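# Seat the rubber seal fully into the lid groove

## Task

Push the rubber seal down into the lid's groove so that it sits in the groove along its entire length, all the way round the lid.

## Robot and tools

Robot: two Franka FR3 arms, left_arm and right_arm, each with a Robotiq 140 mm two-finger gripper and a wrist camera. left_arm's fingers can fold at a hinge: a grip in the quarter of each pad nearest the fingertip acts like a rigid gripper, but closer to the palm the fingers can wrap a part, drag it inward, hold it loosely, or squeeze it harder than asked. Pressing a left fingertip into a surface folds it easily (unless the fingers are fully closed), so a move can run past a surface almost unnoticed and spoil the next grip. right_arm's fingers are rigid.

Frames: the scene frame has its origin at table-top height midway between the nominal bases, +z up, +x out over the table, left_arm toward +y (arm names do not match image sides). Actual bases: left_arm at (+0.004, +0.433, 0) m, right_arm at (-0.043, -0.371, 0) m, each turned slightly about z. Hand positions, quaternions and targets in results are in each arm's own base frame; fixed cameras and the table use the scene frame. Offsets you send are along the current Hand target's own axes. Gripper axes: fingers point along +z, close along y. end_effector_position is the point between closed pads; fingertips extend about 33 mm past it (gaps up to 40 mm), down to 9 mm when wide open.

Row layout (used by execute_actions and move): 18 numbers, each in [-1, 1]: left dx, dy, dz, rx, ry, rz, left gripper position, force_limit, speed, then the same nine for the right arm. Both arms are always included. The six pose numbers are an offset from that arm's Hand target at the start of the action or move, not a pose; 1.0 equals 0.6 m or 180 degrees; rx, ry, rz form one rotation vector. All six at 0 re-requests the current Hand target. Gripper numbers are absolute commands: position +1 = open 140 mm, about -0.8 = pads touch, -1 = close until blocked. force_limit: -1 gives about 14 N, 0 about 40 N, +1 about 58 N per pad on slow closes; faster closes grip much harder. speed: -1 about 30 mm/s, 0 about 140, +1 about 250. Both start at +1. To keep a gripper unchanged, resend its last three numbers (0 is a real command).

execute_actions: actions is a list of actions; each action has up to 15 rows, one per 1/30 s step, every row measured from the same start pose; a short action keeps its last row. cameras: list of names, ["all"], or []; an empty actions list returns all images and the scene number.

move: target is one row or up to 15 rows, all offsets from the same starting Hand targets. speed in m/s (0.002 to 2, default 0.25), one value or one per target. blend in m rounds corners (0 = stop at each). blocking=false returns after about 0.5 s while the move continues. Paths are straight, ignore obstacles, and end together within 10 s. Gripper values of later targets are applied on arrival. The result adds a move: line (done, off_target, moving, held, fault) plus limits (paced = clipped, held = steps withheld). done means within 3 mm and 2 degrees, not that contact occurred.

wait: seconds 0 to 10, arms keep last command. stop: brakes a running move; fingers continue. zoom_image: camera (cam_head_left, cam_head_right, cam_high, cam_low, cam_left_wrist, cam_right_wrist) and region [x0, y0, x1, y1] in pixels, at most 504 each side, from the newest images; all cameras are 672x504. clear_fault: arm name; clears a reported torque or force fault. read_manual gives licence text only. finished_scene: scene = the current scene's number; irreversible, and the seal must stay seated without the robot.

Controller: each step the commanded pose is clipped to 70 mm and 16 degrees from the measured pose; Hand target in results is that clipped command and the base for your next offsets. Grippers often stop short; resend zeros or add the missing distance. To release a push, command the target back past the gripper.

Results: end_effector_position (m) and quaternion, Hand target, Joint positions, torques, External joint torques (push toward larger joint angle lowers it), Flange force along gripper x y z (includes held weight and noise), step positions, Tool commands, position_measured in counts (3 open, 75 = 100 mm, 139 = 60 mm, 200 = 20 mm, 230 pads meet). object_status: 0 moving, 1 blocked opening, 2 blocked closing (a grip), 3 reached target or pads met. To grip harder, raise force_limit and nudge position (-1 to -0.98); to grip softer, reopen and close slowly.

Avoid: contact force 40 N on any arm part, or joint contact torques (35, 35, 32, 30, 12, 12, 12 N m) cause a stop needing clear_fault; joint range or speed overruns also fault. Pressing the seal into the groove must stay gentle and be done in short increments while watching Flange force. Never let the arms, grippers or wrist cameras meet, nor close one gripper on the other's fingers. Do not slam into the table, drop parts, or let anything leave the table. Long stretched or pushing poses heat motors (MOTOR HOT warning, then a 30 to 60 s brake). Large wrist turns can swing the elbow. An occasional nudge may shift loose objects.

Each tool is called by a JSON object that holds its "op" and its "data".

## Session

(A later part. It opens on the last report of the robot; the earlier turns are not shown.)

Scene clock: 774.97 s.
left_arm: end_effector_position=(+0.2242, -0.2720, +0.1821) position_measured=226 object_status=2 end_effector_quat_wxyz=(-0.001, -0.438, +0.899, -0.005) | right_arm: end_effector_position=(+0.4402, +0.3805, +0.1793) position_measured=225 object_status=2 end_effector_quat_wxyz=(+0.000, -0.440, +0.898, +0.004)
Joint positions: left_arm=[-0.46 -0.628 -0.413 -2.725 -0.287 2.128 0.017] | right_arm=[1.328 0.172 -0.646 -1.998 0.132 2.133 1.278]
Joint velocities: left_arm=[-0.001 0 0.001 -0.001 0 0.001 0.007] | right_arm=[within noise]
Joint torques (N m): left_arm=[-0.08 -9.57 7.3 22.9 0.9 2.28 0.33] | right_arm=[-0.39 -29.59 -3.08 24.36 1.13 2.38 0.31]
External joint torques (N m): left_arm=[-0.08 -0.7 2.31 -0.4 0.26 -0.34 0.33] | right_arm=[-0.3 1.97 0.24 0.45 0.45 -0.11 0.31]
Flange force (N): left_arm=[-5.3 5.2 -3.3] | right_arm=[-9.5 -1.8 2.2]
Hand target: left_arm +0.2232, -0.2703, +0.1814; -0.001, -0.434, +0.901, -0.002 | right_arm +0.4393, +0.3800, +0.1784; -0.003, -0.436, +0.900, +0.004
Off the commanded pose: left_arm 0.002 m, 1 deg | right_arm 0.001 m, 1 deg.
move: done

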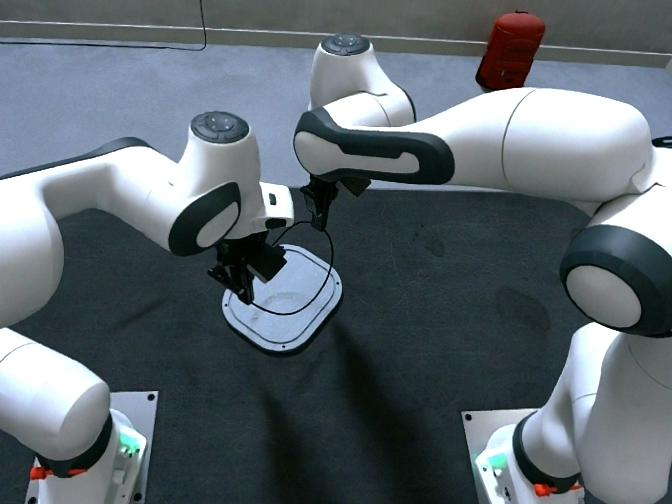

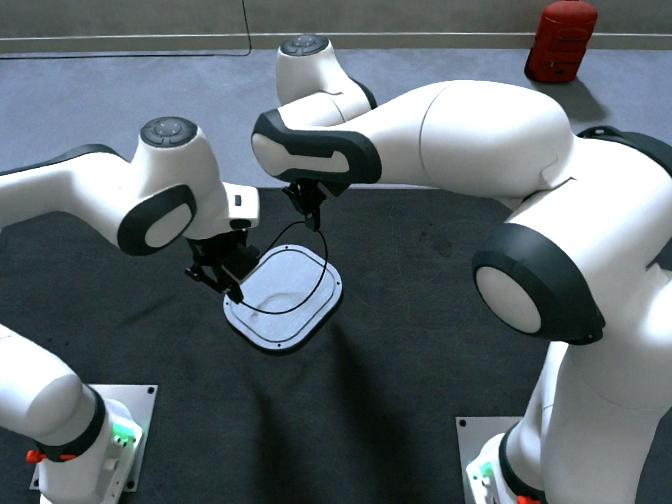

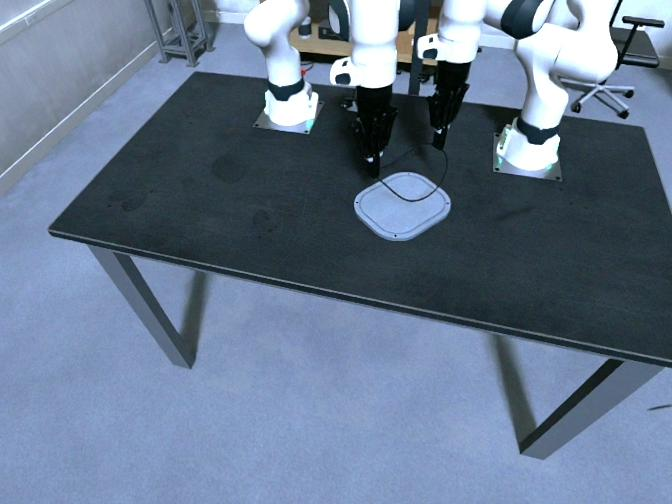

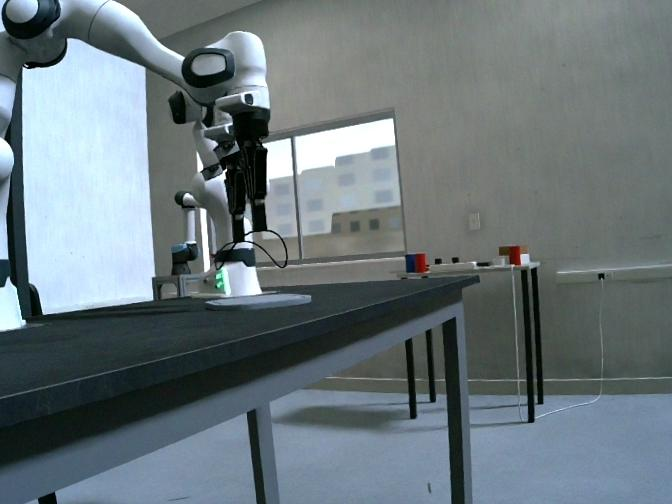

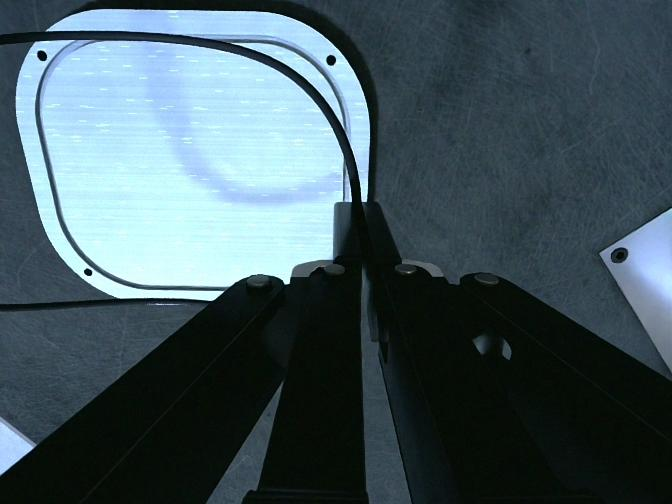

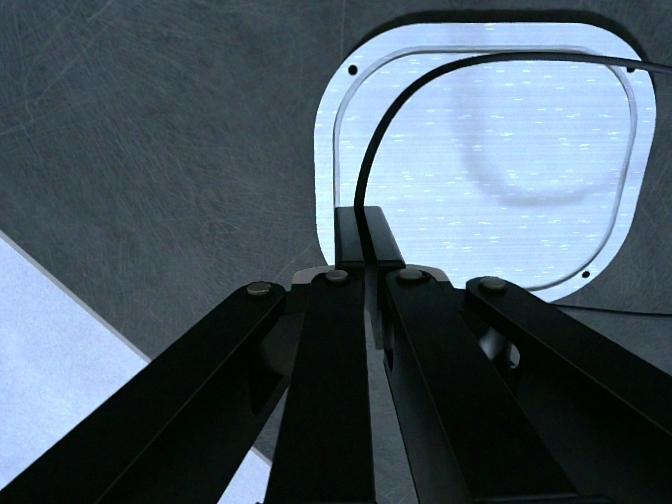

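{"op": "move", "data": {"target": [[0.0007,0,0.02,0,0,0,-1,-0.5,-1,-0.002,-0.0145,0.02,0,0,0,-1,-0.5,-1],[0.0007,0,0.188,0,0,0,-1,-0.5,-1,-0.002,-0.0145,0.194,0,0,0,-1,-0.5,-1]], "speed": [0.03, 0.05], "cameras": ["cam_left_wrist", "cam_right_wrist", "cam_high"]}}

Scene clock: 827.57 s.
left_arm: end_effector_position=(+0.2228, -0.2713, +0.0694) position_measured=226 object_status=2 end_effector_quat_wxyz=(-0.001, -0.431, +0.902, -0.002) | right_arm: end_effector_position=(+0.4454, +0.3759, +0.0628) position_measured=225 object_status=2 end_effector_quat_wxyz=(-0.004, -0.433, +0.902, +0.004)
Joint positions: left_arm=[-0.435 -0.36 -0.508 -2.859 -0.304 2.523 0.013] | right_arm=[1.235 0.367 -0.554 -2.076 0.286 2.366 1.179]
Joint velocities: left_arm=[0.001 0 -0.002 -0.001 0 0.003 0.001] | right_arm=[0 -0.001 0.001 0.001 0 0.002 -0.006]
Joint torques (N m): left_arm=[0.5 -12.66 4.43 19.36 0.41 2.91 -0.25] | right_arm=[-1.41 -35.5 -5.37 21.65 0.78 2.78 -0.06]
External joint torques (N m): left_arm=[0.5 0.48 1.16 0.25 -0.02 0.33 -0.25] | right_arm=[-1.46 1.06 0.51 0.41 0.23 0.33 -0.06]
Flange force (N): left_arm=[-1.6 -3.0 2.1] | right_arm=[-5.8 -3.2 4.3]
Hand target: left_arm +0.2231, -0.2712, +0.0686; -0.001, -0.434, +0.901, -0.002 | right_arm +0.4459, +0.3761, +0.0619; -0.003, -0.436, +0.900, +0.004
Off the commanded pose: left_arm 0.001 m, 0 deg | right_arm 0.001 m, 0 deg.
move: done
Images, in order (width x height): cam_high 672x504, cam_left_wrist 672x504, cam_right_wrist 672x504.

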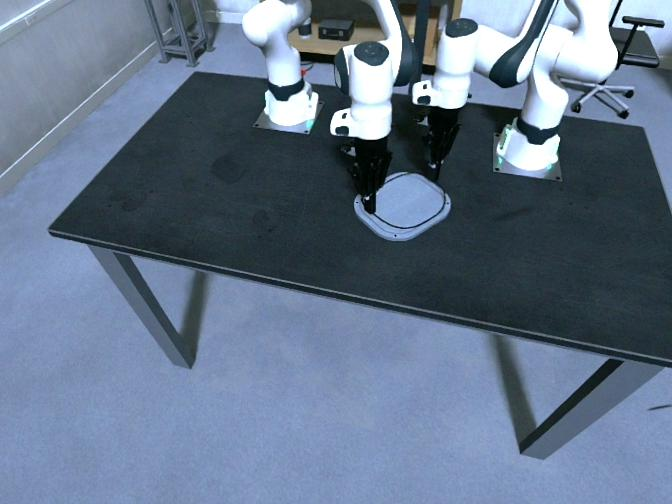

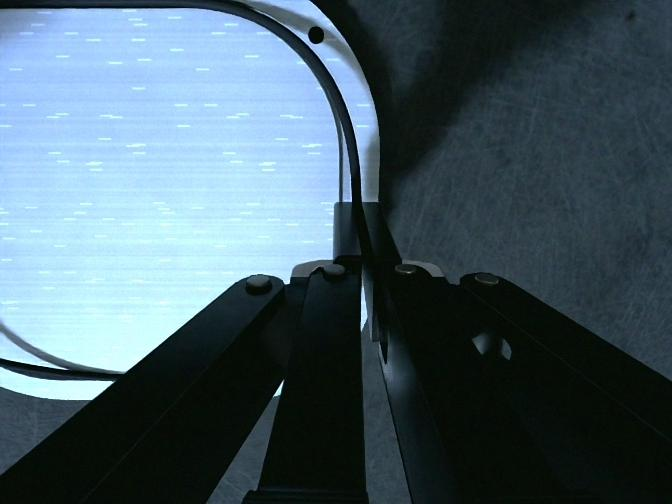

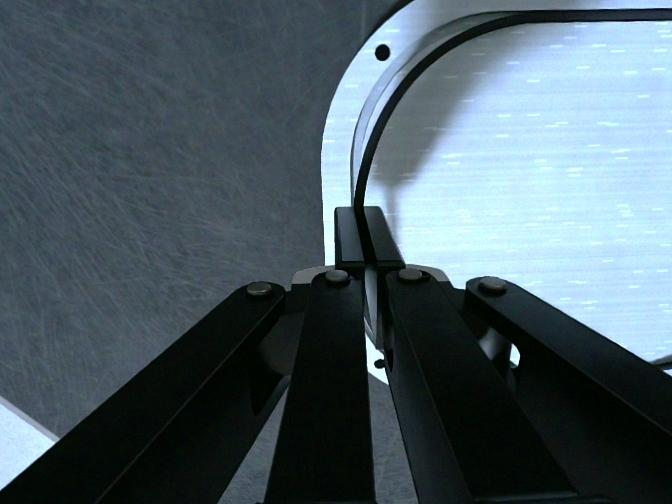

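{"op": "zoom_image", "data": {"camera": "cam_left_wrist", "region": [270, 20, 410, 200]}}

{"op": "zoom_image", "data": {"camera": "cam_right_wrist", "region": [310, 40, 450, 220]}}

{"op": "zoom_image", "data": {"camera": "cam_left_wrist", "region": [0, 270, 140, 410]}}

{"op": "zoom_image", "data": {"camera": "cam_right_wrist", "region": [340, 310, 440, 410]}}

Scaled by 2.800 from the camera's 672x504 image, which has a finer 960x720 frame.

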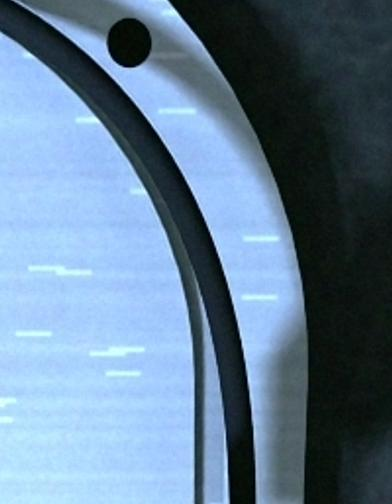

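Scaled by 2.800 from the camera's 672x504 image, which has a finer 960x720 frame.

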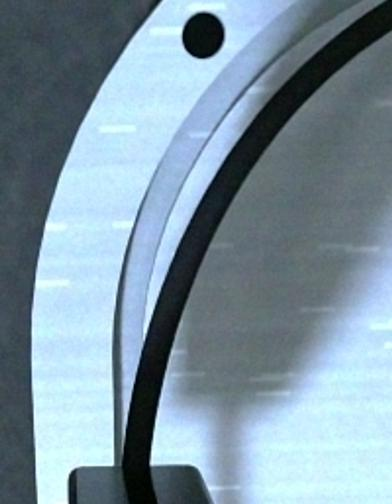

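Scaled by 3.600 from the camera's 672x504 image, which has a finer 960x720 frame.

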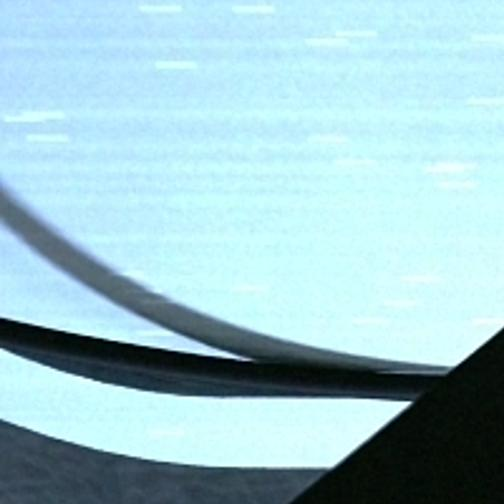

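Scaled by 5.040 from the camera's 672x504 image, which has a finer 960x720 frame.

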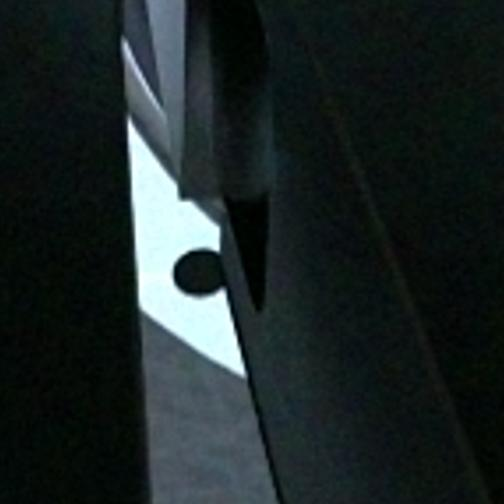

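{"op": "move", "data": {"target": [[0,-0.006,0.01,0,0,0,-1,-0.5,-1,-0.0067,0,0.01,0,0,0,-1,-0.5,-1],[0,-0.006,0.028,0,0,0,-1,-0.5,-1,-0.0067,0,0.028,0,0,0,-1,-0.5,-1]], "speed": [0.02, 0.03], "cameras": ["cam_left_wrist", "cam_right_wrist"]}}

{"op": "zoom_image", "data": {"camera": "cam_left_wrist", "region": [270, 40, 410, 220]}}

{"op": "zoom_image", "data": {"camera": "cam_right_wrist", "region": [310, 40, 450, 220]}}

Scene clock: 870.20 s.
left_arm: end_effector_position=(+0.2256, -0.2739, +0.0527) position_measured=226 object_status=2 end_effector_quat_wxyz=(-0.001, -0.432, +0.902, -0.002) | right_arm: end_effector_position=(+0.4479, +0.3793, +0.0463) position_measured=225 object_status=2 end_effector_quat_wxyz=(-0.004, -0.433, +0.901, +0.004)
Joint positions: left_arm=[-0.4 -0.291 -0.543 -2.858 -0.295 2.59 0.006] | right_arm=[1.208 0.406 -0.523 -2.065 0.307 2.392 1.166]
Joint velocities: left_arm=[0.001 0 -0.001 0.001 0 0.005 -0.001] | right_arm=[-0.001 -0.001 0.001 -0.002 -0.001 0.003 -0.002]
Joint torques (N m): left_arm=[0.49 -13.72 3.98 18.42 0.53 2.79 -0.23] | right_arm=[-0.76 -36.56 -5.63 21.33 0.87 2.75 -0.15]
External joint torques (N m): left_arm=[0.51 0.63 1.11 0.09 0.13 0.19 -0.23] | right_arm=[-0.62 1.41 0.71 0.43 0.34 0.28 -0.15]
Flange force (N): left_arm=[-1.6 -3.3 2.7] | right_arm=[-6.1 -2.3 4.9]
Hand target: left_arm +0.2259, -0.2735, +0.0518; -0.001, -0.434, +0.901, -0.002 | right_arm +0.4483, +0.3793, +0.0451; -0.003, -0.436, +0.900, +0.004
Off the commanded pose: left_arm 0.001 m, 0 deg | right_arm 0.001 m, 0 deg.
move: done
Images, in order (width x height): cam_left_wrist 672x504, cam_right_wrist 672x504.

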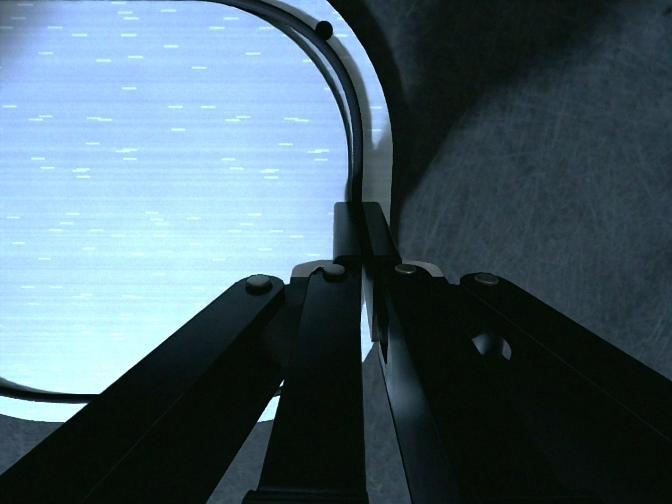

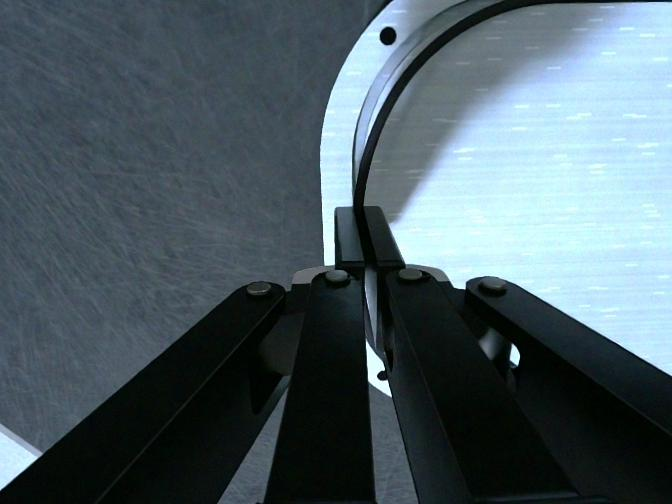

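Scaled by 2.800 from the camera's 672x504 image, which has a finer 960x720 frame.

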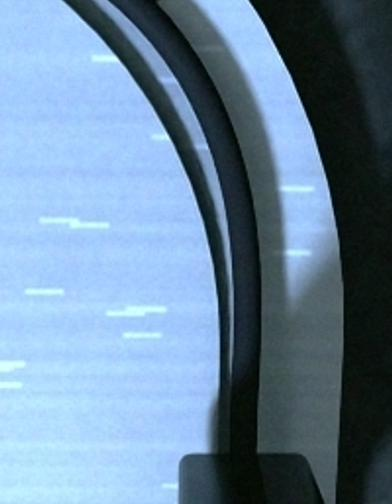

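Scaled by 2.800 from the camera's 672x504 image, which has a finer 960x720 frame.

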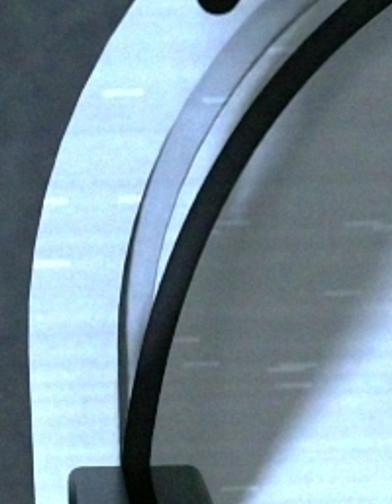

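{"op": "move", "data": {"target": [0,-0.002,0.0083,0,0,0,-1,-0.5,-1,0,0.0012,0.0083,0,0,0,-1,-0.5,-1], "speed": 0.02}}

{"op": "move", "data": {"target": [0,0,0.0033,0,0,0,-1,-0.5,-1,0,0,0.0033,0,0,0,-1,-0.5,-1], "speed": 0.02, "cameras": ["cam_left_wrist", "cam_right_wrist"]}}

Scene clock: 883.80 s.
left_arm: end_effector_position=(+0.2260, -0.2740, +0.0472) position_measured=226 object_status=2 end_effector_quat_wxyz=(-0.002, -0.432, +0.902, -0.001) | right_arm: end_effector_position=(+0.4475, +0.3801, +0.0418) position_measured=225 object_status=2 end_effector_quat_wxyz=(-0.003, -0.433, +0.901, +0.004)
Joint positions: left_arm=[-0.386 -0.27 -0.557 -2.858 -0.29 2.61 0.002] | right_arm=[1.2 0.413 -0.512 -2.066 0.311 2.403 1.165]
Joint velocities: left_arm=[0.002 -0.002 -0.003 -0.001 0.001 0.006 -0.001] | right_arm=[-0.001 0 0 -0.001 -0.001 0.003 0]
Joint torques (N m): left_arm=[0.76 -13.97 3.58 18.18 0.62 2.83 -0.24] | right_arm=[-0.78 -36.67 -5.99 20.9 0.88 2.67 -0.15]
External joint torques (N m): left_arm=[0.75 0.68 0.82 0.17 0.23 0.23 -0.24] | right_arm=[-0.65 1.4 0.3 0.21 0.36 0.22 -0.15]
Flange force (N): left_arm=[-1.3 -4.8 3.9] | right_arm=[-5.0 -2.3 4.5]
Hand target: left_arm +0.2268, -0.2743, +0.0469; -0.001, -0.434, +0.901, -0.002 | right_arm +0.4477, +0.3798, +0.0401; -0.003, -0.436, +0.900, +0.004
Off the commanded pose: left_arm 0.001 m, 0 deg | right_arm 0.002 m, 0 deg.
move: done

Scene clock: 884.53 s.
left_arm: end_effector_position=(+0.2261, -0.2742, +0.0462) position_measured=226 object_status=2 end_effector_quat_wxyz=(-0.001, -0.432, +0.902, -0.001) | right_arm: end_effector_position=(+0.4476, +0.3803, +0.0399) position_measured=225 object_status=2 end_effector_quat_wxyz=(-0.003, -0.433, +0.901, +0.004)
Joint positions: left_arm=[-0.379 -0.267 -0.564 -2.857 -0.29 2.615 0.001] | right_arm=[1.194 0.416 -0.505 -2.067 0.311 2.407 1.165]
Joint velocities: left_arm=[0.004 -0.002 -0.004 0.001 0.001 0 -0.001] | right_arm=[-0.005 0 0.005 -0.001 -0.001 0.003 0.001]
Joint torques (N m): left_arm=[1.1 -11.74 3.96 17.01 0.48 3.81 -0.19] | right_arm=[-0.85 -36.75 -5.49 20.82 0.75 2.74 -0.16]
External joint torques (N m): left_arm=[1.12 2.86 1.23 -0.92 0.1 1.22 -0.19] | right_arm=[-0.82 1.65 0.71 0.01 0.23 0.27 -0.16]
Flange force (N): left_arm=[-2.3 -8.9 16.3] | right_arm=[-5.0 -2.4 5.4]
Hand target: left_arm +0.2268, -0.2743, +0.0449; -0.001, -0.434, +0.901, -0.002 | right_arm +0.4477, +0.3798, +0.0381; -0.003, -0.436, +0.900, +0.004
Off the commanded pose: left_arm 0.001 m, 0 deg | right_arm 0.002 m, 0 deg.
move: done
Images, in order (width x height): cam_left_wrist 672x504, cam_right_wrist 672x504.

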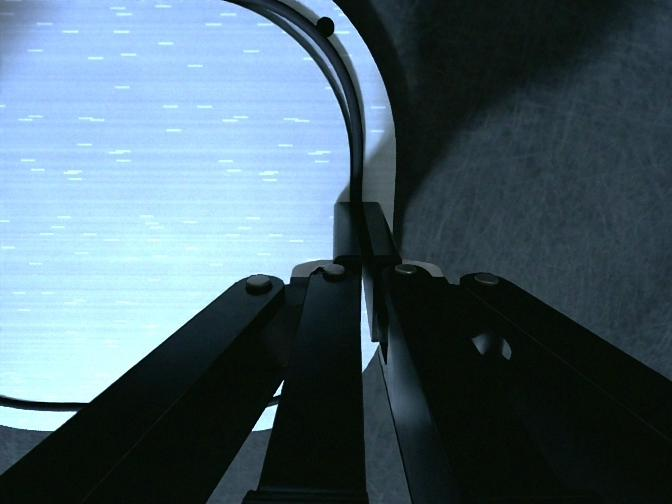

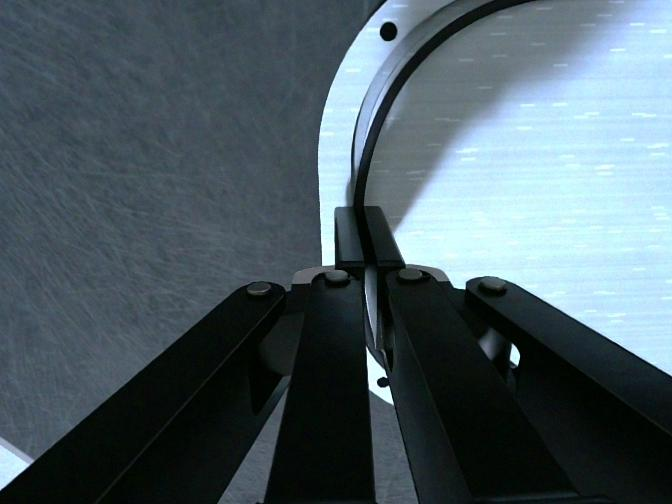

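{"op": "zoom_image", "data": {"camera": "cam_left_wrist", "region": [290, 80, 430, 220]}}

{"op": "zoom_image", "data": {"camera": "cam_right_wrist", "region": [310, 80, 450, 220]}}

Scaled by 3.600 from the camera's 672x504 image, which has a finer 960x720 frame.

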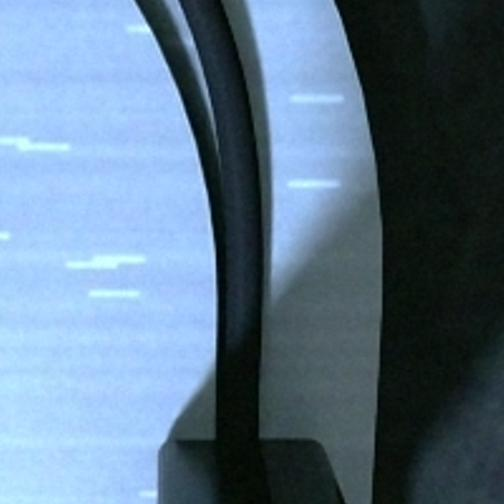

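Scaled by 3.600 from the camera's 672x504 image, which has a finer 960x720 frame.

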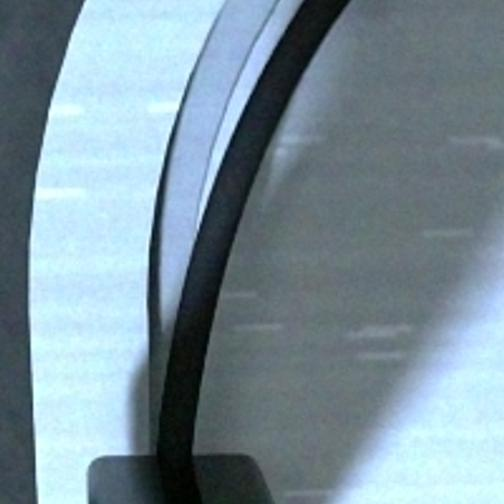

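{"op": "move", "data": {"target": [0,0,-0.001,0,0,0,-1,-0.5,-1,0,-0.0005,0.0033,0,0,0,-1,-0.5,-1], "speed": 0.02}}

{"op": "move", "data": {"target": [0,0,0,0,0,0,-1,-0.5,-1,0,0,0.002,0,0,0,-1,-0.5,-1], "speed": 0.02}}

Scene clock: 901.63 s.
left_arm: end_effector_position=(+0.2262, -0.2742, +0.0462) position_measured=226 object_status=2 end_effector_quat_wxyz=(-0.001, -0.432, +0.902, -0.001) | right_arm: end_effector_position=(+0.4478, +0.3801, +0.0379) position_measured=225 object_status=2 end_effector_quat_wxyz=(-0.003, -0.433, +0.901, +0.004)
Joint positions: left_arm=[-0.378 -0.267 -0.566 -2.857 -0.29 2.615 0.001] | right_arm=[1.187 0.419 -0.499 -2.067 0.311 2.411 1.164]
Joint velocities: left_arm=[within noise] | right_arm=[-0.007 0 0.006 0 -0.001 0.003 0.001]
Joint torques (N m): left_arm=[1.17 -12.94 3.99 17.21 0.34 3.45 -0.13] | right_arm=[-1.39 -36.83 -5.29 20.77 0.72 2.68 -0.12]
External joint torques (N m): left_arm=[1.19 1.6 1.27 -0.62 -0.05 0.88 -0.13] | right_arm=[-1.66 1.58 0.59 0.05 0.2 0.22 -0.12]
Flange force (N): left_arm=[-2.9 -5.3 9.8] | right_arm=[-5.6 -3.7 5.6]
Hand target: left_arm +0.2268, -0.2743, +0.0455; -0.001, -0.434, +0.901, -0.002 | right_arm +0.4479, +0.3796, +0.0362; -0.003, -0.436, +0.900, +0.004
Off the commanded pose: left_arm 0.001 m, 0 deg | right_arm 0.002 m, 0 deg.
move: done

Scene clock: 902.33 s.
left_arm: end_effector_position=(+0.2262, -0.2742, +0.0462) position_measured=226 object_status=2 end_effector_quat_wxyz=(-0.001, -0.432, +0.902, -0.001) | right_arm: end_effector_position=(+0.4478, +0.3802, +0.0368) position_measured=225 object_status=2 end_effector_quat_wxyz=(-0.003, -0.433, +0.901, +0.004)
Joint positions: left_arm=[-0.378 -0.267 -0.566 -2.857 -0.29 2.615 0.001] | right_arm=[1.183 0.42 -0.494 -2.067 0.311 2.414 1.164]
Joint velocities: left_arm=[within noise] | right_arm=[-0.004 0 0.004 0.001 0.001 0.003 0]
Joint torques (N m): left_arm=[1.15 -12.93 4.01 17.14 0.34 3.45 -0.12] | right_arm=[-0.58 -36.88 -5.8 20.7 0.61 2.72 -0.13]
External joint torques (N m): left_arm=[1.14 1.74 1.24 -0.84 -0.04 0.85 -0.12] | right_arm=[-0.49 1.66 0.37 0.05 0.09 0.26 -0.13]
Flange force (N): left_arm=[-2.9 -5.0 10.3] | right_arm=[-4.6 -1.9 4.6]
Hand target: left_arm +0.2268, -0.2743, +0.0455; -0.001, -0.434, +0.901, -0.002 | right_arm +0.4479, +0.3796, +0.0350; -0.003, -0.436, +0.900, +0.004
Off the commanded pose: left_arm 0.001 m, 0 deg | right_arm 0.002 m, 0 deg.
move: done

{"op": "move", "data": {"target": [0,0,0,0,0,0,-1,-0.5,-1,0,0,0.002,0,0,0,-1,-0.5,-1], "speed": 0.02}}

{"op": "move", "data": {"target": [0,0,0,0,0,0,-1,-0.5,-1,0,0,0.0017,0,0,0,-1,-0.5,-1], "speed": 0.02}}

Scene clock: 908.90 s.
left_arm: end_effector_position=(+0.2262, -0.2742, +0.0462) position_measured=226 object_status=2 end_effector_quat_wxyz=(-0.001, -0.432, +0.902, -0.001) | right_arm: end_effector_position=(+0.4478, +0.3803, +0.0356) position_measured=225 object_status=2 end_effector_quat_wxyz=(-0.003, -0.433, +0.901, +0.004)
Joint positions: left_arm=[-0.378 -0.267 -0.566 -2.857 -0.29 2.615 0.001] | right_arm=[1.179 0.422 -0.49 -2.067 0.311 2.416 1.164]
Joint velocities: left_arm=[within noise] | right_arm=[-0.005 0.002 0.005 0 -0.001 0.002 -0.001]
Joint torques (N m): left_arm=[1.19 -12.94 4.03 17.15 0.34 3.46 -0.13] | right_arm=[-0.8 -36.99 -5.06 20.75 0.6 2.75 -0.15]
External joint torques (N m): left_arm=[1.17 1.66 1.25 -0.76 -0.04 0.87 -0.13] | right_arm=[-0.75 1.77 1.06 0.02 0.08 0.27 -0.15]
Flange force (N): left_arm=[-2.9 -5.1 10.1] | right_arm=[-5.3 -2.2 5.7]
Hand target: left_arm +0.2268, -0.2743, +0.0455; -0.001, -0.434, +0.901, -0.002 | right_arm +0.4479, +0.3796, +0.0338; -0.003, -0.436, +0.900, +0.004
Off the commanded pose: left_arm 0.001 m, 0 deg | right_arm 0.002 m, 0 deg.
move: done

Scene clock: 909.60 s.
left_arm: end_effector_position=(+0.2262, -0.2742, +0.0462) position_measured=226 object_status=2 end_effector_quat_wxyz=(-0.001, -0.432, +0.902, -0.001) | right_arm: end_effector_position=(+0.4478, +0.3803, +0.0346) position_measured=225 object_status=2 end_effector_quat_wxyz=(-0.003, -0.433, +0.901, +0.004)
Joint positions: left_arm=[-0.378 -0.267 -0.566 -2.857 -0.29 2.615 0.001] | right_arm=[1.176 0.423 -0.487 -2.067 0.311 2.419 1.164]
Joint velocities: left_arm=[within noise] | right_arm=[-0.003 0.001 0.004 -0.001 0 0.001 0]
Joint torques (N m): left_arm=[1.18 -12.91 4.05 17.2 0.34 3.46 -0.14] | right_arm=[-1.46 -37.04 -5.27 20.71 0.6 2.75 -0.12]
External joint torques (N m): left_arm=[1.15 1.72 1.27 -0.69 -0.04 0.87 -0.14] | right_arm=[-1.43 1.67 0.8 0.1 0.09 0.28 -0.12]
Flange force (N): left_arm=[-2.8 -5.5 10.3] | right_arm=[-5.7 -3.3 5.7]
Hand target: left_arm +0.2268, -0.2743, +0.0455; -0.001, -0.434, +0.901, -0.002 | right_arm +0.4478, +0.3796, +0.0327; -0.003, -0.436, +0.900, +0.004
Off the commanded pose: left_arm 0.001 m, 0 deg | right_arm 0.002 m, 0 deg.
move: done

{"op": "move", "data": {"target": [0,0,0,0,0,0,-1,-0.5,-1,0,0,0.0017,0,0,0,-1,-0.5,-1], "speed": 0.02}}

{"op": "move", "data": {"target": [0,0,0,0,0,0,-1,-0.5,-1,0,0,0.0017,0,0,0,-1,-0.5,-1], "speed": 0.02, "cameras": ["cam_right_wrist"]}}

Scene clock: 913.67 s.
left_arm: end_effector_position=(+0.2262, -0.2742, +0.0462) position_measured=226 object_status=2 end_effector_quat_wxyz=(-0.001, -0.432, +0.902, -0.001) | right_arm: end_effector_position=(+0.4478, +0.3803, +0.0336) position_measured=225 object_status=2 end_effector_quat_wxyz=(-0.003, -0.433, +0.901, +0.005)
Joint positions: left_arm=[-0.378 -0.267 -0.566 -2.857 -0.29 2.615 0.001] | right_arm=[1.173 0.425 -0.483 -2.068 0.311 2.421 1.164]
Joint velocities: left_arm=[within noise] | right_arm=[-0.003 0 0.003 0 0 0.003 0.001]
Joint torques (N m): left_arm=[1.15 -12.88 4.02 17.2 0.35 3.46 -0.14] | right_arm=[-1.37 -37.08 -5.92 20.68 0.61 2.79 -0.12]
External joint torques (N m): left_arm=[1.16 1.78 1.27 -0.81 -0.04 0.85 -0.14] | right_arm=[-1.19 1.78 0.28 0.04 0.09 0.31 -0.12]
Flange force (N): left_arm=[-2.8 -5.3 10.5] | right_arm=[-5.1 -3.0 5.4]
Hand target: left_arm +0.2268, -0.2743, +0.0455; -0.001, -0.434, +0.901, -0.002 | right_arm +0.4478, +0.3796, +0.0317; -0.003, -0.436, +0.900, +0.004
Off the commanded pose: left_arm 0.001 m, 0 deg | right_arm 0.002 m, 0 deg.
move: done

Scene clock: 914.37 s.
left_arm: end_effector_position=(+0.2262, -0.2742, +0.0462) position_measured=226 object_status=2 end_effector_quat_wxyz=(-0.001, -0.432, +0.902, -0.001) | right_arm: end_effector_position=(+0.4478, +0.3803, +0.0325) position_measured=225 object_status=2 end_effector_quat_wxyz=(-0.003, -0.433, +0.901, +0.005)
Joint positions: left_arm=[-0.378 -0.267 -0.566 -2.857 -0.29 2.615 0.001] | right_arm=[1.171 0.426 -0.48 -2.068 0.311 2.423 1.164]
Joint velocities: left_arm=[within noise] | right_arm=[-0.003 0 0.004 0 0.001 0.002 0]
Joint torques (N m): left_arm=[1.15 -12.93 4.02 17.16 0.35 3.47 -0.14] | right_arm=[-0.1 -37.19 -5.87 20.64 0.6 2.69 -0.14]
External joint torques (N m): left_arm=[1.19 1.74 1.3 -0.82 -0.04 0.86 -0.14] | right_arm=[-0.15 1.63 0.09 0.08 0.09 0.23 -0.14]
Flange force (N): left_arm=[-3.0 -5.2 10.4] | right_arm=[-4.1 -1.4 4.0]
Hand target: left_arm +0.2268, -0.2743, +0.0455; -0.001, -0.434, +0.901, -0.002 | right_arm +0.4478, +0.3796, +0.0307; -0.003, -0.436, +0.900, +0.004
Off the commanded pose: left_arm 0.001 m, 0 deg | right_arm 0.002 m, 0 deg.
move: done
Images, in order (width x height): cam_right_wrist 672x504.

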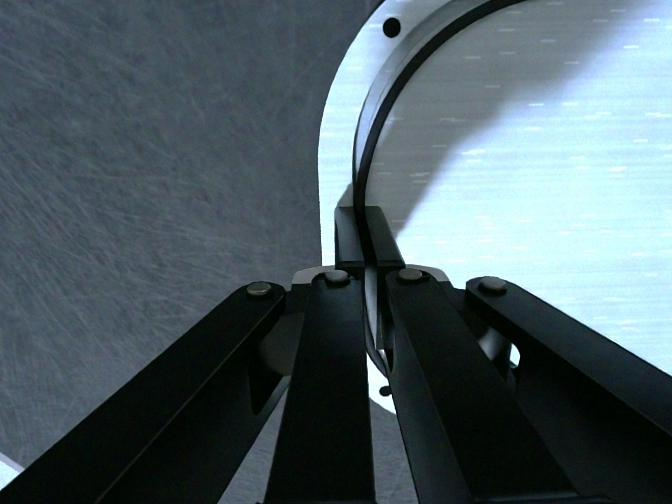

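{"op": "move", "data": {"target": [0,0,0,0,0,0,-1,-0.5,-1,0,0,0.0017,0,0,0,-1,-0.5,-1], "speed": 0.02}}

{"op": "move", "data": {"target": [0,0,0,0,0,0,-1,-0.5,-1,0,0,0.0017,0,0,0,-1,-0.5,-1], "speed": 0.02}}

{"op": "zoom_image", "data": {"camera": "cam_right_wrist", "region": [310, 80, 450, 220]}}

Scene clock: 922.83 s.
left_arm: end_effector_position=(+0.2262, -0.2742, +0.0462) position_measured=226 object_status=2 end_effector_quat_wxyz=(-0.001, -0.432, +0.902, -0.001) | right_arm: end_effector_position=(+0.4478, +0.3804, +0.0320) position_measured=225 object_status=2 end_effector_quat_wxyz=(-0.003, -0.433, +0.901, +0.005)
Joint positions: left_arm=[-0.378 -0.267 -0.566 -2.857 -0.29 2.615 0.001] | right_arm=[1.168 0.427 -0.478 -2.068 0.311 2.424 1.164]
Joint torques (N m): left_arm=[1.19 -12.93 4.01 17.15 0.35 3.46 -0.14] | right_arm=[-1.15 -35.1 -5.47 19.55 0.6 2.86 -0.1]
External joint torques (N m): left_arm=[1.18 1.73 1.25 -0.82 -0.03 0.86 -0.14] | right_arm=[-1.1 3.89 0.57 -1.03 0.09 0.39 -0.1]
Flange force (N): left_arm=[-2.9 -5.2 10.4] | right_arm=[-6.1 -3.1 9.9]
Hand target: left_arm +0.2268, -0.2743, +0.0455; -0.001, -0.434, +0.901, -0.002 | right_arm +0.4478, +0.3796, +0.0297; -0.003, -0.436, +0.900, +0.004
Off the commanded pose: left_arm 0.001 m, 0 deg | right_arm 0.002 m, 0 deg.
move: done

Scene clock: 923.53 s.
left_arm: end_effector_position=(+0.2262, -0.2742, +0.0462) position_measured=226 object_status=2 end_effector_quat_wxyz=(-0.001, -0.432, +0.902, -0.001) | right_arm: end_effector_position=(+0.4478, +0.3804, +0.0319) position_measured=225 object_status=2 end_effector_quat_wxyz=(-0.003, -0.433, +0.901, +0.005)
Joint positions: left_arm=[-0.378 -0.267 -0.566 -2.857 -0.29 2.615 0.001] | right_arm=[1.167 0.427 -0.477 -2.068 0.311 2.425 1.164]
Joint torques (N m): left_arm=[1.13 -12.89 4 17.13 0.34 3.47 -0.14] | right_arm=[-0.96 -34.04 -4.75 19.29 0.66 3.15 -0.15]
External joint torques (N m): left_arm=[1.1 1.72 1.22 -0.79 -0.04 0.87 -0.14] | right_arm=[-1.05 4.77 1.13 -1.24 0.16 0.7 -0.15]
Flange force (N): left_arm=[-2.7 -5.1 10.3] | right_arm=[-7.3 -3.3 12.9]
Hand target: left_arm +0.2268, -0.2743, +0.0455; -0.001, -0.434, +0.901, -0.002 | right_arm +0.4478, +0.3796, +0.0287; -0.003, -0.436, +0.900, +0.004
Off the commanded pose: left_arm 0.001 m, 0 deg | right_arm 0.003 m, 0 deg.
move: done

Scaled by 3.600 from the camera's 672x504 image, which has a finer 960x720 frame.
This view is cut from an older image: the scene may have changed since it was taken.

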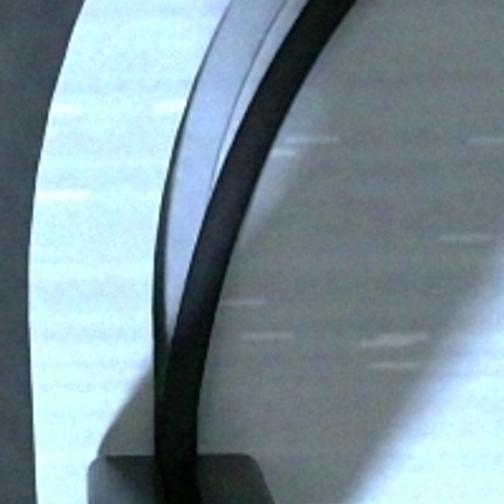

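{"op": "move", "data": {"target": [0,0,0.0013,0,0,0,-1,-0.5,-1,0,0,0.001,0,0,0,-1,-0.5,-1], "speed": 0.02, "cameras": ["cam_left_wrist", "cam_right_wrist", "cam_high", "cam_head_left"]}}

{"op": "zoom_image", "data": {"camera": "cam_high", "region": [330, 150, 470, 260]}}

{"op": "zoom_image", "data": {"camera": "cam_left_wrist", "region": [0, 320, 300, 440]}}

Scene clock: 932.90 s.
left_arm: end_effector_position=(+0.2264, -0.2744, +0.0462) position_measured=226 object_status=2 end_effector_quat_wxyz=(-0.001, -0.432, +0.902, -0.002) | right_arm: end_effector_position=(+0.4484, +0.3805, +0.0319) position_measured=225 object_status=2 end_effector_quat_wxyz=(-0.002, -0.433, +0.901, +0.005)
Joint positions: left_arm=[-0.377 -0.267 -0.568 -2.857 -0.29 2.615 0.001] | right_arm=[1.164 0.427 -0.475 -2.068 0.311 2.426 1.164]
Joint velocities: left_arm=[within noise] | right_arm=[-0.005 0.001 0.004 -0.001 0 0.003 0]
Joint torques (N m): left_arm=[1.09 -12.14 4.23 16.89 0.42 3.23 -0.13] | right_arm=[-1.29 -34.54 -4.54 19.58 0.72 3.1 -0.17]
External joint torques (N m): left_arm=[1.1 2.47 1.47 -1.02 0.04 0.64 -0.13] | right_arm=[-1.42 4.36 1.29 -0.97 0.21 0.64 -0.17]
Flange force (N): left_arm=[-3.0 -6.8 12.1] | right_arm=[-7.8 -3.9 12.4]
Hand target: left_arm +0.2268, -0.2743, +0.0447; -0.001, -0.434, +0.901, -0.002 | right_arm +0.4478, +0.3796, +0.0281; -0.003, -0.436, +0.900, +0.004
Off the commanded pose: left_arm 0.002 m, 0 deg | right_arm 0.004 m, 0 deg.
move: off_target (right_arm)
Images, in order (width x height): cam_head_left 672x504, cam_high 672x504, cam_left_wrist 672x504, cam_right_wrist 672x504.

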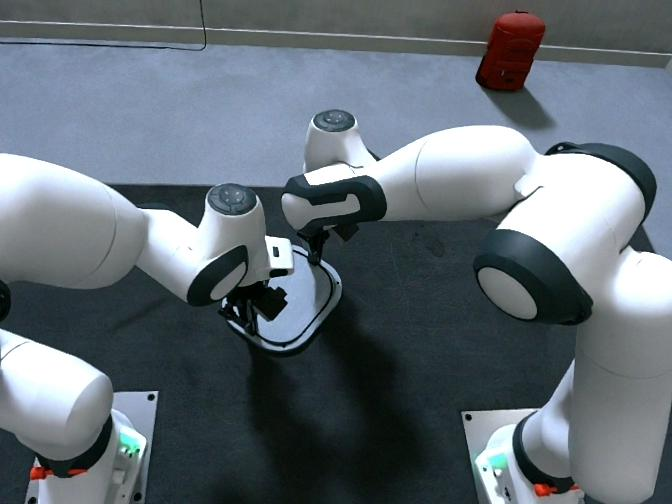

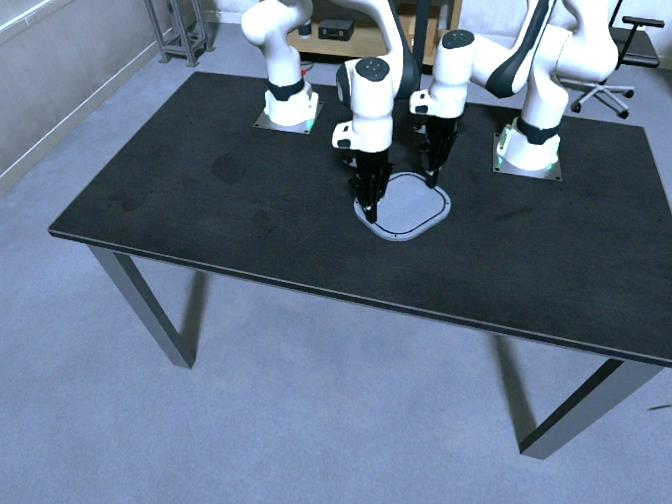

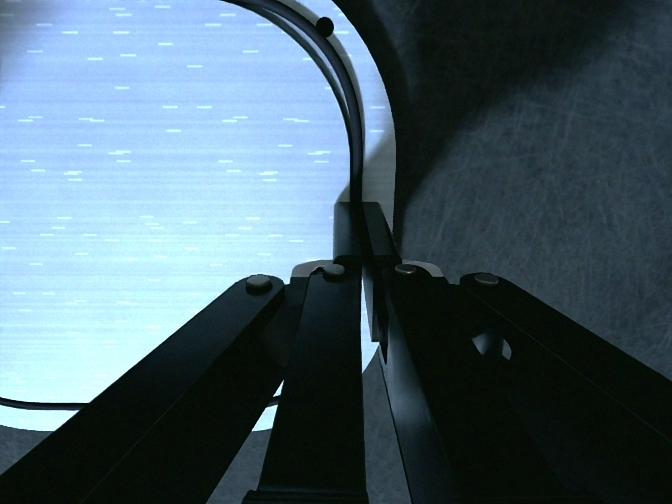

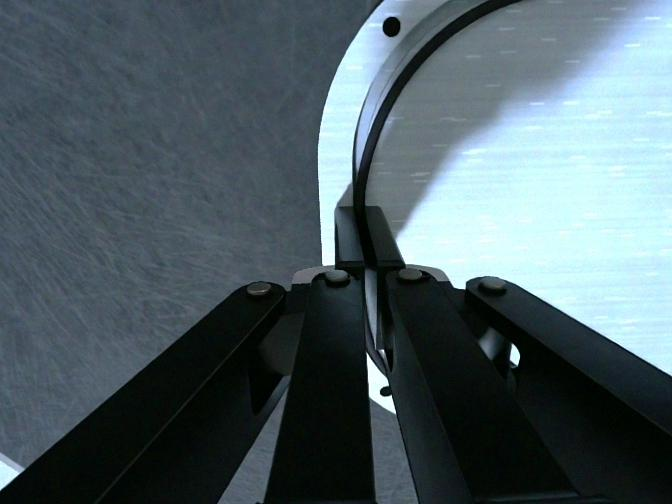

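Scaled by 3.600 from the camera's 672x504 image, which has a finer 960x720 frame.

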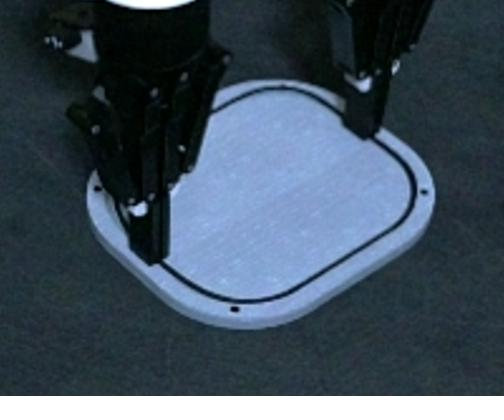

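Scaled by 1.680 from the camera's 672x504 image, which has a finer 960x720 frame.

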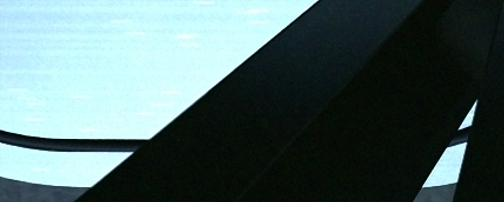

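{"op": "move", "data": {"target": [[0,0,0,0,0,0,-1,-0.5,-1,0,0,-0.0025,0,0,0,-1,-0.5,-1],[0,0,0,0,0,0,-1,-0.5,-1,0,0,-0.0025,0,0,0,-0.60,-0.5,-1],[0,0,0,0,0,0,-1,-0.5,-1,0,0,-0.025,0,0,0,-0.60,-0.5,-1]], "speed": [0.01,0.01,0.02], "cameras": ["cam_right_wrist", "cam_left_wrist"]}}

Scene clock: 946.90 s.
left_arm: end_effector_position=(+0.2271, -0.2748, +0.0462) position_measured=226 object_status=2 end_effector_quat_wxyz=(+0.000, -0.432, +0.902, -0.003) | right_arm: end_effector_position=(+0.4490, +0.3803, +0.0426) position_measured=205 object_status=3 end_effector_quat_wxyz=(-0.001, -0.438, +0.899, +0.004)
Joint positions: left_arm=[-0.375 -0.266 -0.569 -2.857 -0.29 2.618 0.001] | right_arm=[1.173 0.406 -0.486 -2.068 0.293 2.41 1.164]
Joint velocities: left_arm=[within noise] | right_arm=[0.003 0.001 -0.001 0.001 0.001 -0.005 -0.001]
Joint torques (N m): left_arm=[1.14 -12.58 4.08 16.87 0.41 2.91 -0.13] | right_arm=[0.86 -37.74 -6.12 21.22 0.24 2.34 0.17]
External joint torques (N m): left_arm=[1.09 2.02 1.27 -1.09 0.03 0.29 -0.13] | right_arm=[0.92 0.65 -0.28 0.38 -0.29 -0.14 0.17]
Flange force (N): left_arm=[-2.9 -5.1 9.3] | right_arm=[-2.2 1.0 -0.5]
Hand target: left_arm +0.2268, -0.2743, +0.0447; -0.001, -0.434, +0.901, -0.002 | right_arm +0.4479, +0.3796, +0.0431; -0.003, -0.436, +0.900, +0.004
Off the commanded pose: left_arm 0.002 m, 0 deg | right_arm 0.001 m, 0 deg.
move: done
Images, in order (width x height): cam_left_wrist 672x504, cam_right_wrist 672x504.

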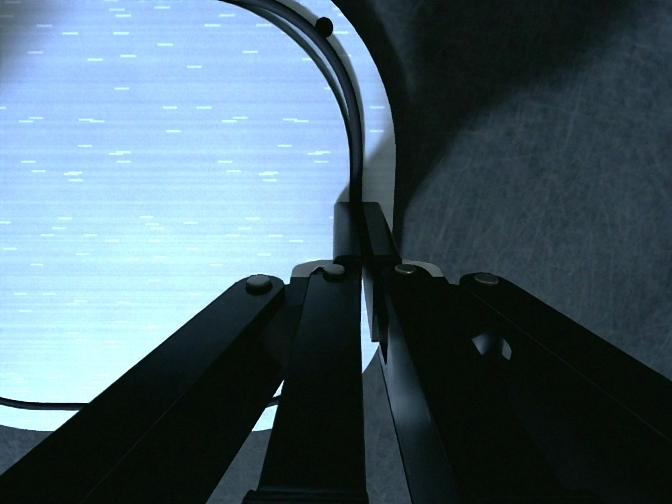

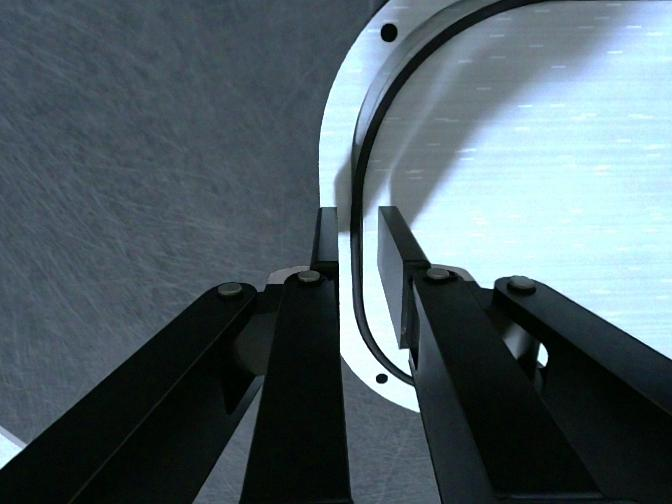

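{"op": "zoom_image", "data": {"camera": "cam_right_wrist", "region": [320, 100, 460, 280]}}

{"op": "zoom_image", "data": {"camera": "cam_right_wrist", "region": [330, 250, 450, 420]}}

Scaled by 2.800 from the camera's 672x504 image, which has a finer 960x720 frame.

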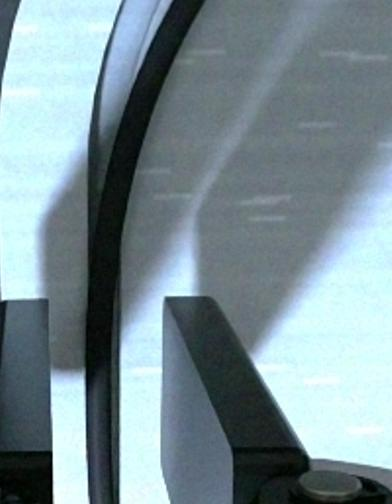

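Scaled by 2.965 from the camera's 672x504 image, which has a finer 960x720 frame.

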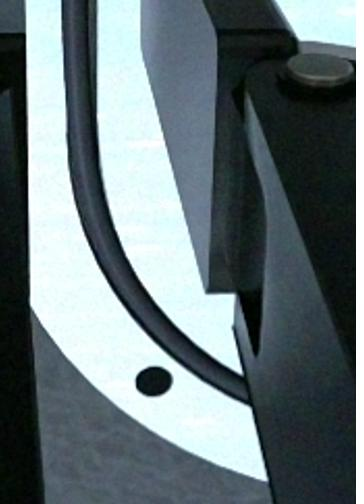

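{"op": "move", "data": {"target": [[0,0,0,0,0,0,-1,-0.5,-1,0,-0.001,0,0,0,0,-0.82,-1,-1],[0,0,0,0,0,0,-1,-0.5,-1,0,-0.001,0.0152,0,0,0,-0.82,-1,-1],[0,0,0,0,0,0,-1,-0.5,-1,0,-0.001,0.0210,0,0,0,-0.82,-1,-1]], "speed": [0.03,0.03,0.015], "cameras": ["cam_right_wrist"]}}

Scene clock: 966.17 s.
left_arm: end_effector_position=(+0.2271, -0.2748, +0.0462) position_measured=226 object_status=2 end_effector_quat_wxyz=(+0.000, -0.432, +0.902, -0.003) | right_arm: end_effector_position=(+0.4478, +0.3795, +0.0325) position_measured=230 object_status=3 end_effector_quat_wxyz=(-0.004, -0.434, +0.901, +0.004)
Joint positions: left_arm=[-0.375 -0.266 -0.569 -2.857 -0.29 2.618 0.001] | right_arm=[1.166 0.425 -0.477 -2.068 0.306 2.422 1.164]
Joint torques (N m): left_arm=[1.14 -12.59 4.05 16.86 0.42 2.91 -0.13] | right_arm=[-1.44 -35.23 -5.61 19.93 0.95 2.98 -0.11]
External joint torques (N m): left_arm=[1.15 2.04 1.29 -1.1 0.04 0.3 -0.13] | right_arm=[-1.49 3.63 0.3 -0.64 0.44 0.52 -0.12]
Flange force (N): left_arm=[-3.0 -5.3 9.4] | right_arm=[-7.1 -4.1 10.1]
Hand target: left_arm +0.2268, -0.2743, +0.0447; -0.001, -0.434, +0.901, -0.002 | right_arm +0.4483, +0.3792, +0.0305; -0.003, -0.436, +0.900, +0.004
Off the commanded pose: left_arm 0.002 m, 0 deg | right_arm 0.002 m, 0 deg.
move: done
Images, in order (width x height): cam_right_wrist 672x504.

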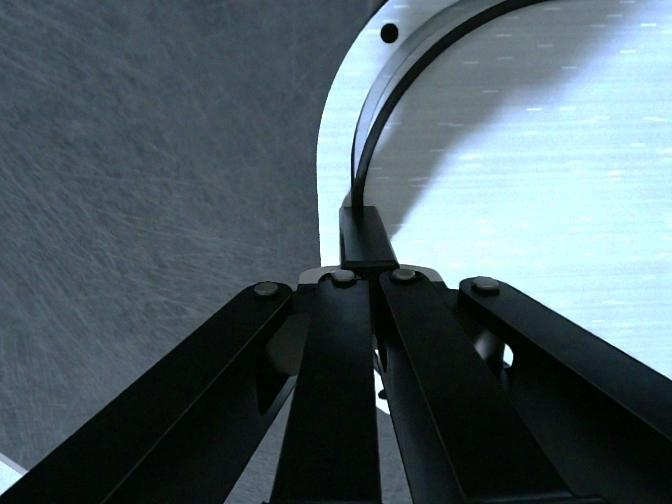

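{"op": "move", "data": {"target": [0,0,0,0,0,0,-1,-0.5,-1,0,0,0.0025,0,0,0,-0.82,-1,-1], "speed": 0.015}}

{"op": "move", "data": {"target": [0,0,0,0,0,0,-1,-0.5,-1,0,0,0.0017,0,0,0,-0.82,-1,-1], "speed": 0.015}}

Scene clock: 973.47 s.
left_arm: end_effector_position=(+0.2271, -0.2748, +0.0462) position_measured=226 object_status=2 end_effector_quat_wxyz=(+0.000, -0.432, +0.902, -0.003) | right_arm: end_effector_position=(+0.4479, +0.3795, +0.0323) position_measured=230 object_status=3 end_effector_quat_wxyz=(-0.004, -0.434, +0.901, +0.005)
Joint positions: left_arm=[-0.375 -0.266 -0.569 -2.857 -0.29 2.618 0.001] | right_arm=[1.163 0.425 -0.474 -2.068 0.307 2.422 1.164]
Joint velocities: left_arm=[within noise] | right_arm=[-0.004 0 0.003 -0.001 0 0 0]
Joint torques (N m): left_arm=[1.15 -12.63 4.07 16.86 0.4 2.9 -0.12] | right_arm=[-1.47 -33.22 -4.59 19.55 1 3.47 -0.16]
External joint torques (N m): left_arm=[1.09 2.03 1.25 -1.13 0.03 0.28 -0.12] | right_arm=[-1.47 5.72 1.33 -1.07 0.49 1 -0.16]
Flange force (N): left_arm=[-2.9 -5.0 9.3] | right_arm=[-10.4 -4.6 16.2]
Hand target: left_arm +0.2268, -0.2743, +0.0447; -0.001, -0.434, +0.901, -0.002 | right_arm +0.4483, +0.3793, +0.0290; -0.003, -0.436, +0.900, +0.004
Off the commanded pose: left_arm 0.002 m, 0 deg | right_arm 0.003 m, 0 deg.
move: done

Scene clock: 974.17 s.
left_arm: end_effector_position=(+0.2272, -0.2749, +0.0462) position_measured=226 object_status=2 end_effector_quat_wxyz=(+0.000, -0.432, +0.902, -0.003) | right_arm: end_effector_position=(+0.4486, +0.3801, +0.0323) position_measured=230 object_status=3 end_effector_quat_wxyz=(-0.003, -0.434, +0.901, +0.005)
Joint positions: left_arm=[-0.375 -0.266 -0.569 -2.857 -0.29 2.619 0.001] | right_arm=[1.159 0.425 -0.47 -2.068 0.307 2.426 1.164]
Joint velocities: left_arm=[within noise] | right_arm=[-0.006 -0.001 0.004 0.002 0.001 0.003 -0.001]
Joint torques (N m): left_arm=[1.1 -12.73 4.12 16.94 0.44 2.76 -0.12] | right_arm=[-0.97 -33.8 -4.34 19.4 0.93 3.1 -0.08]
External joint torques (N m): left_arm=[1.11 1.89 1.36 -0.97 0.07 0.16 -0.12] | right_arm=[-1.05 5.2 1.47 -1.21 0.42 0.64 -0.08]
Flange force (N): left_arm=[-3.0 -5.1 8.2] | right_arm=[-8.9 -3.5 14.2]
Hand target: left_arm +0.2268, -0.2743, +0.0447; -0.001, -0.434, +0.901, -0.002 | right_arm +0.4483, +0.3793, +0.0279; -0.003, -0.436, +0.900, +0.004
Off the commanded pose: left_arm 0.002 m, 0 deg | right_arm 0.004 m, 0 deg.
move: off_target (right_arm)


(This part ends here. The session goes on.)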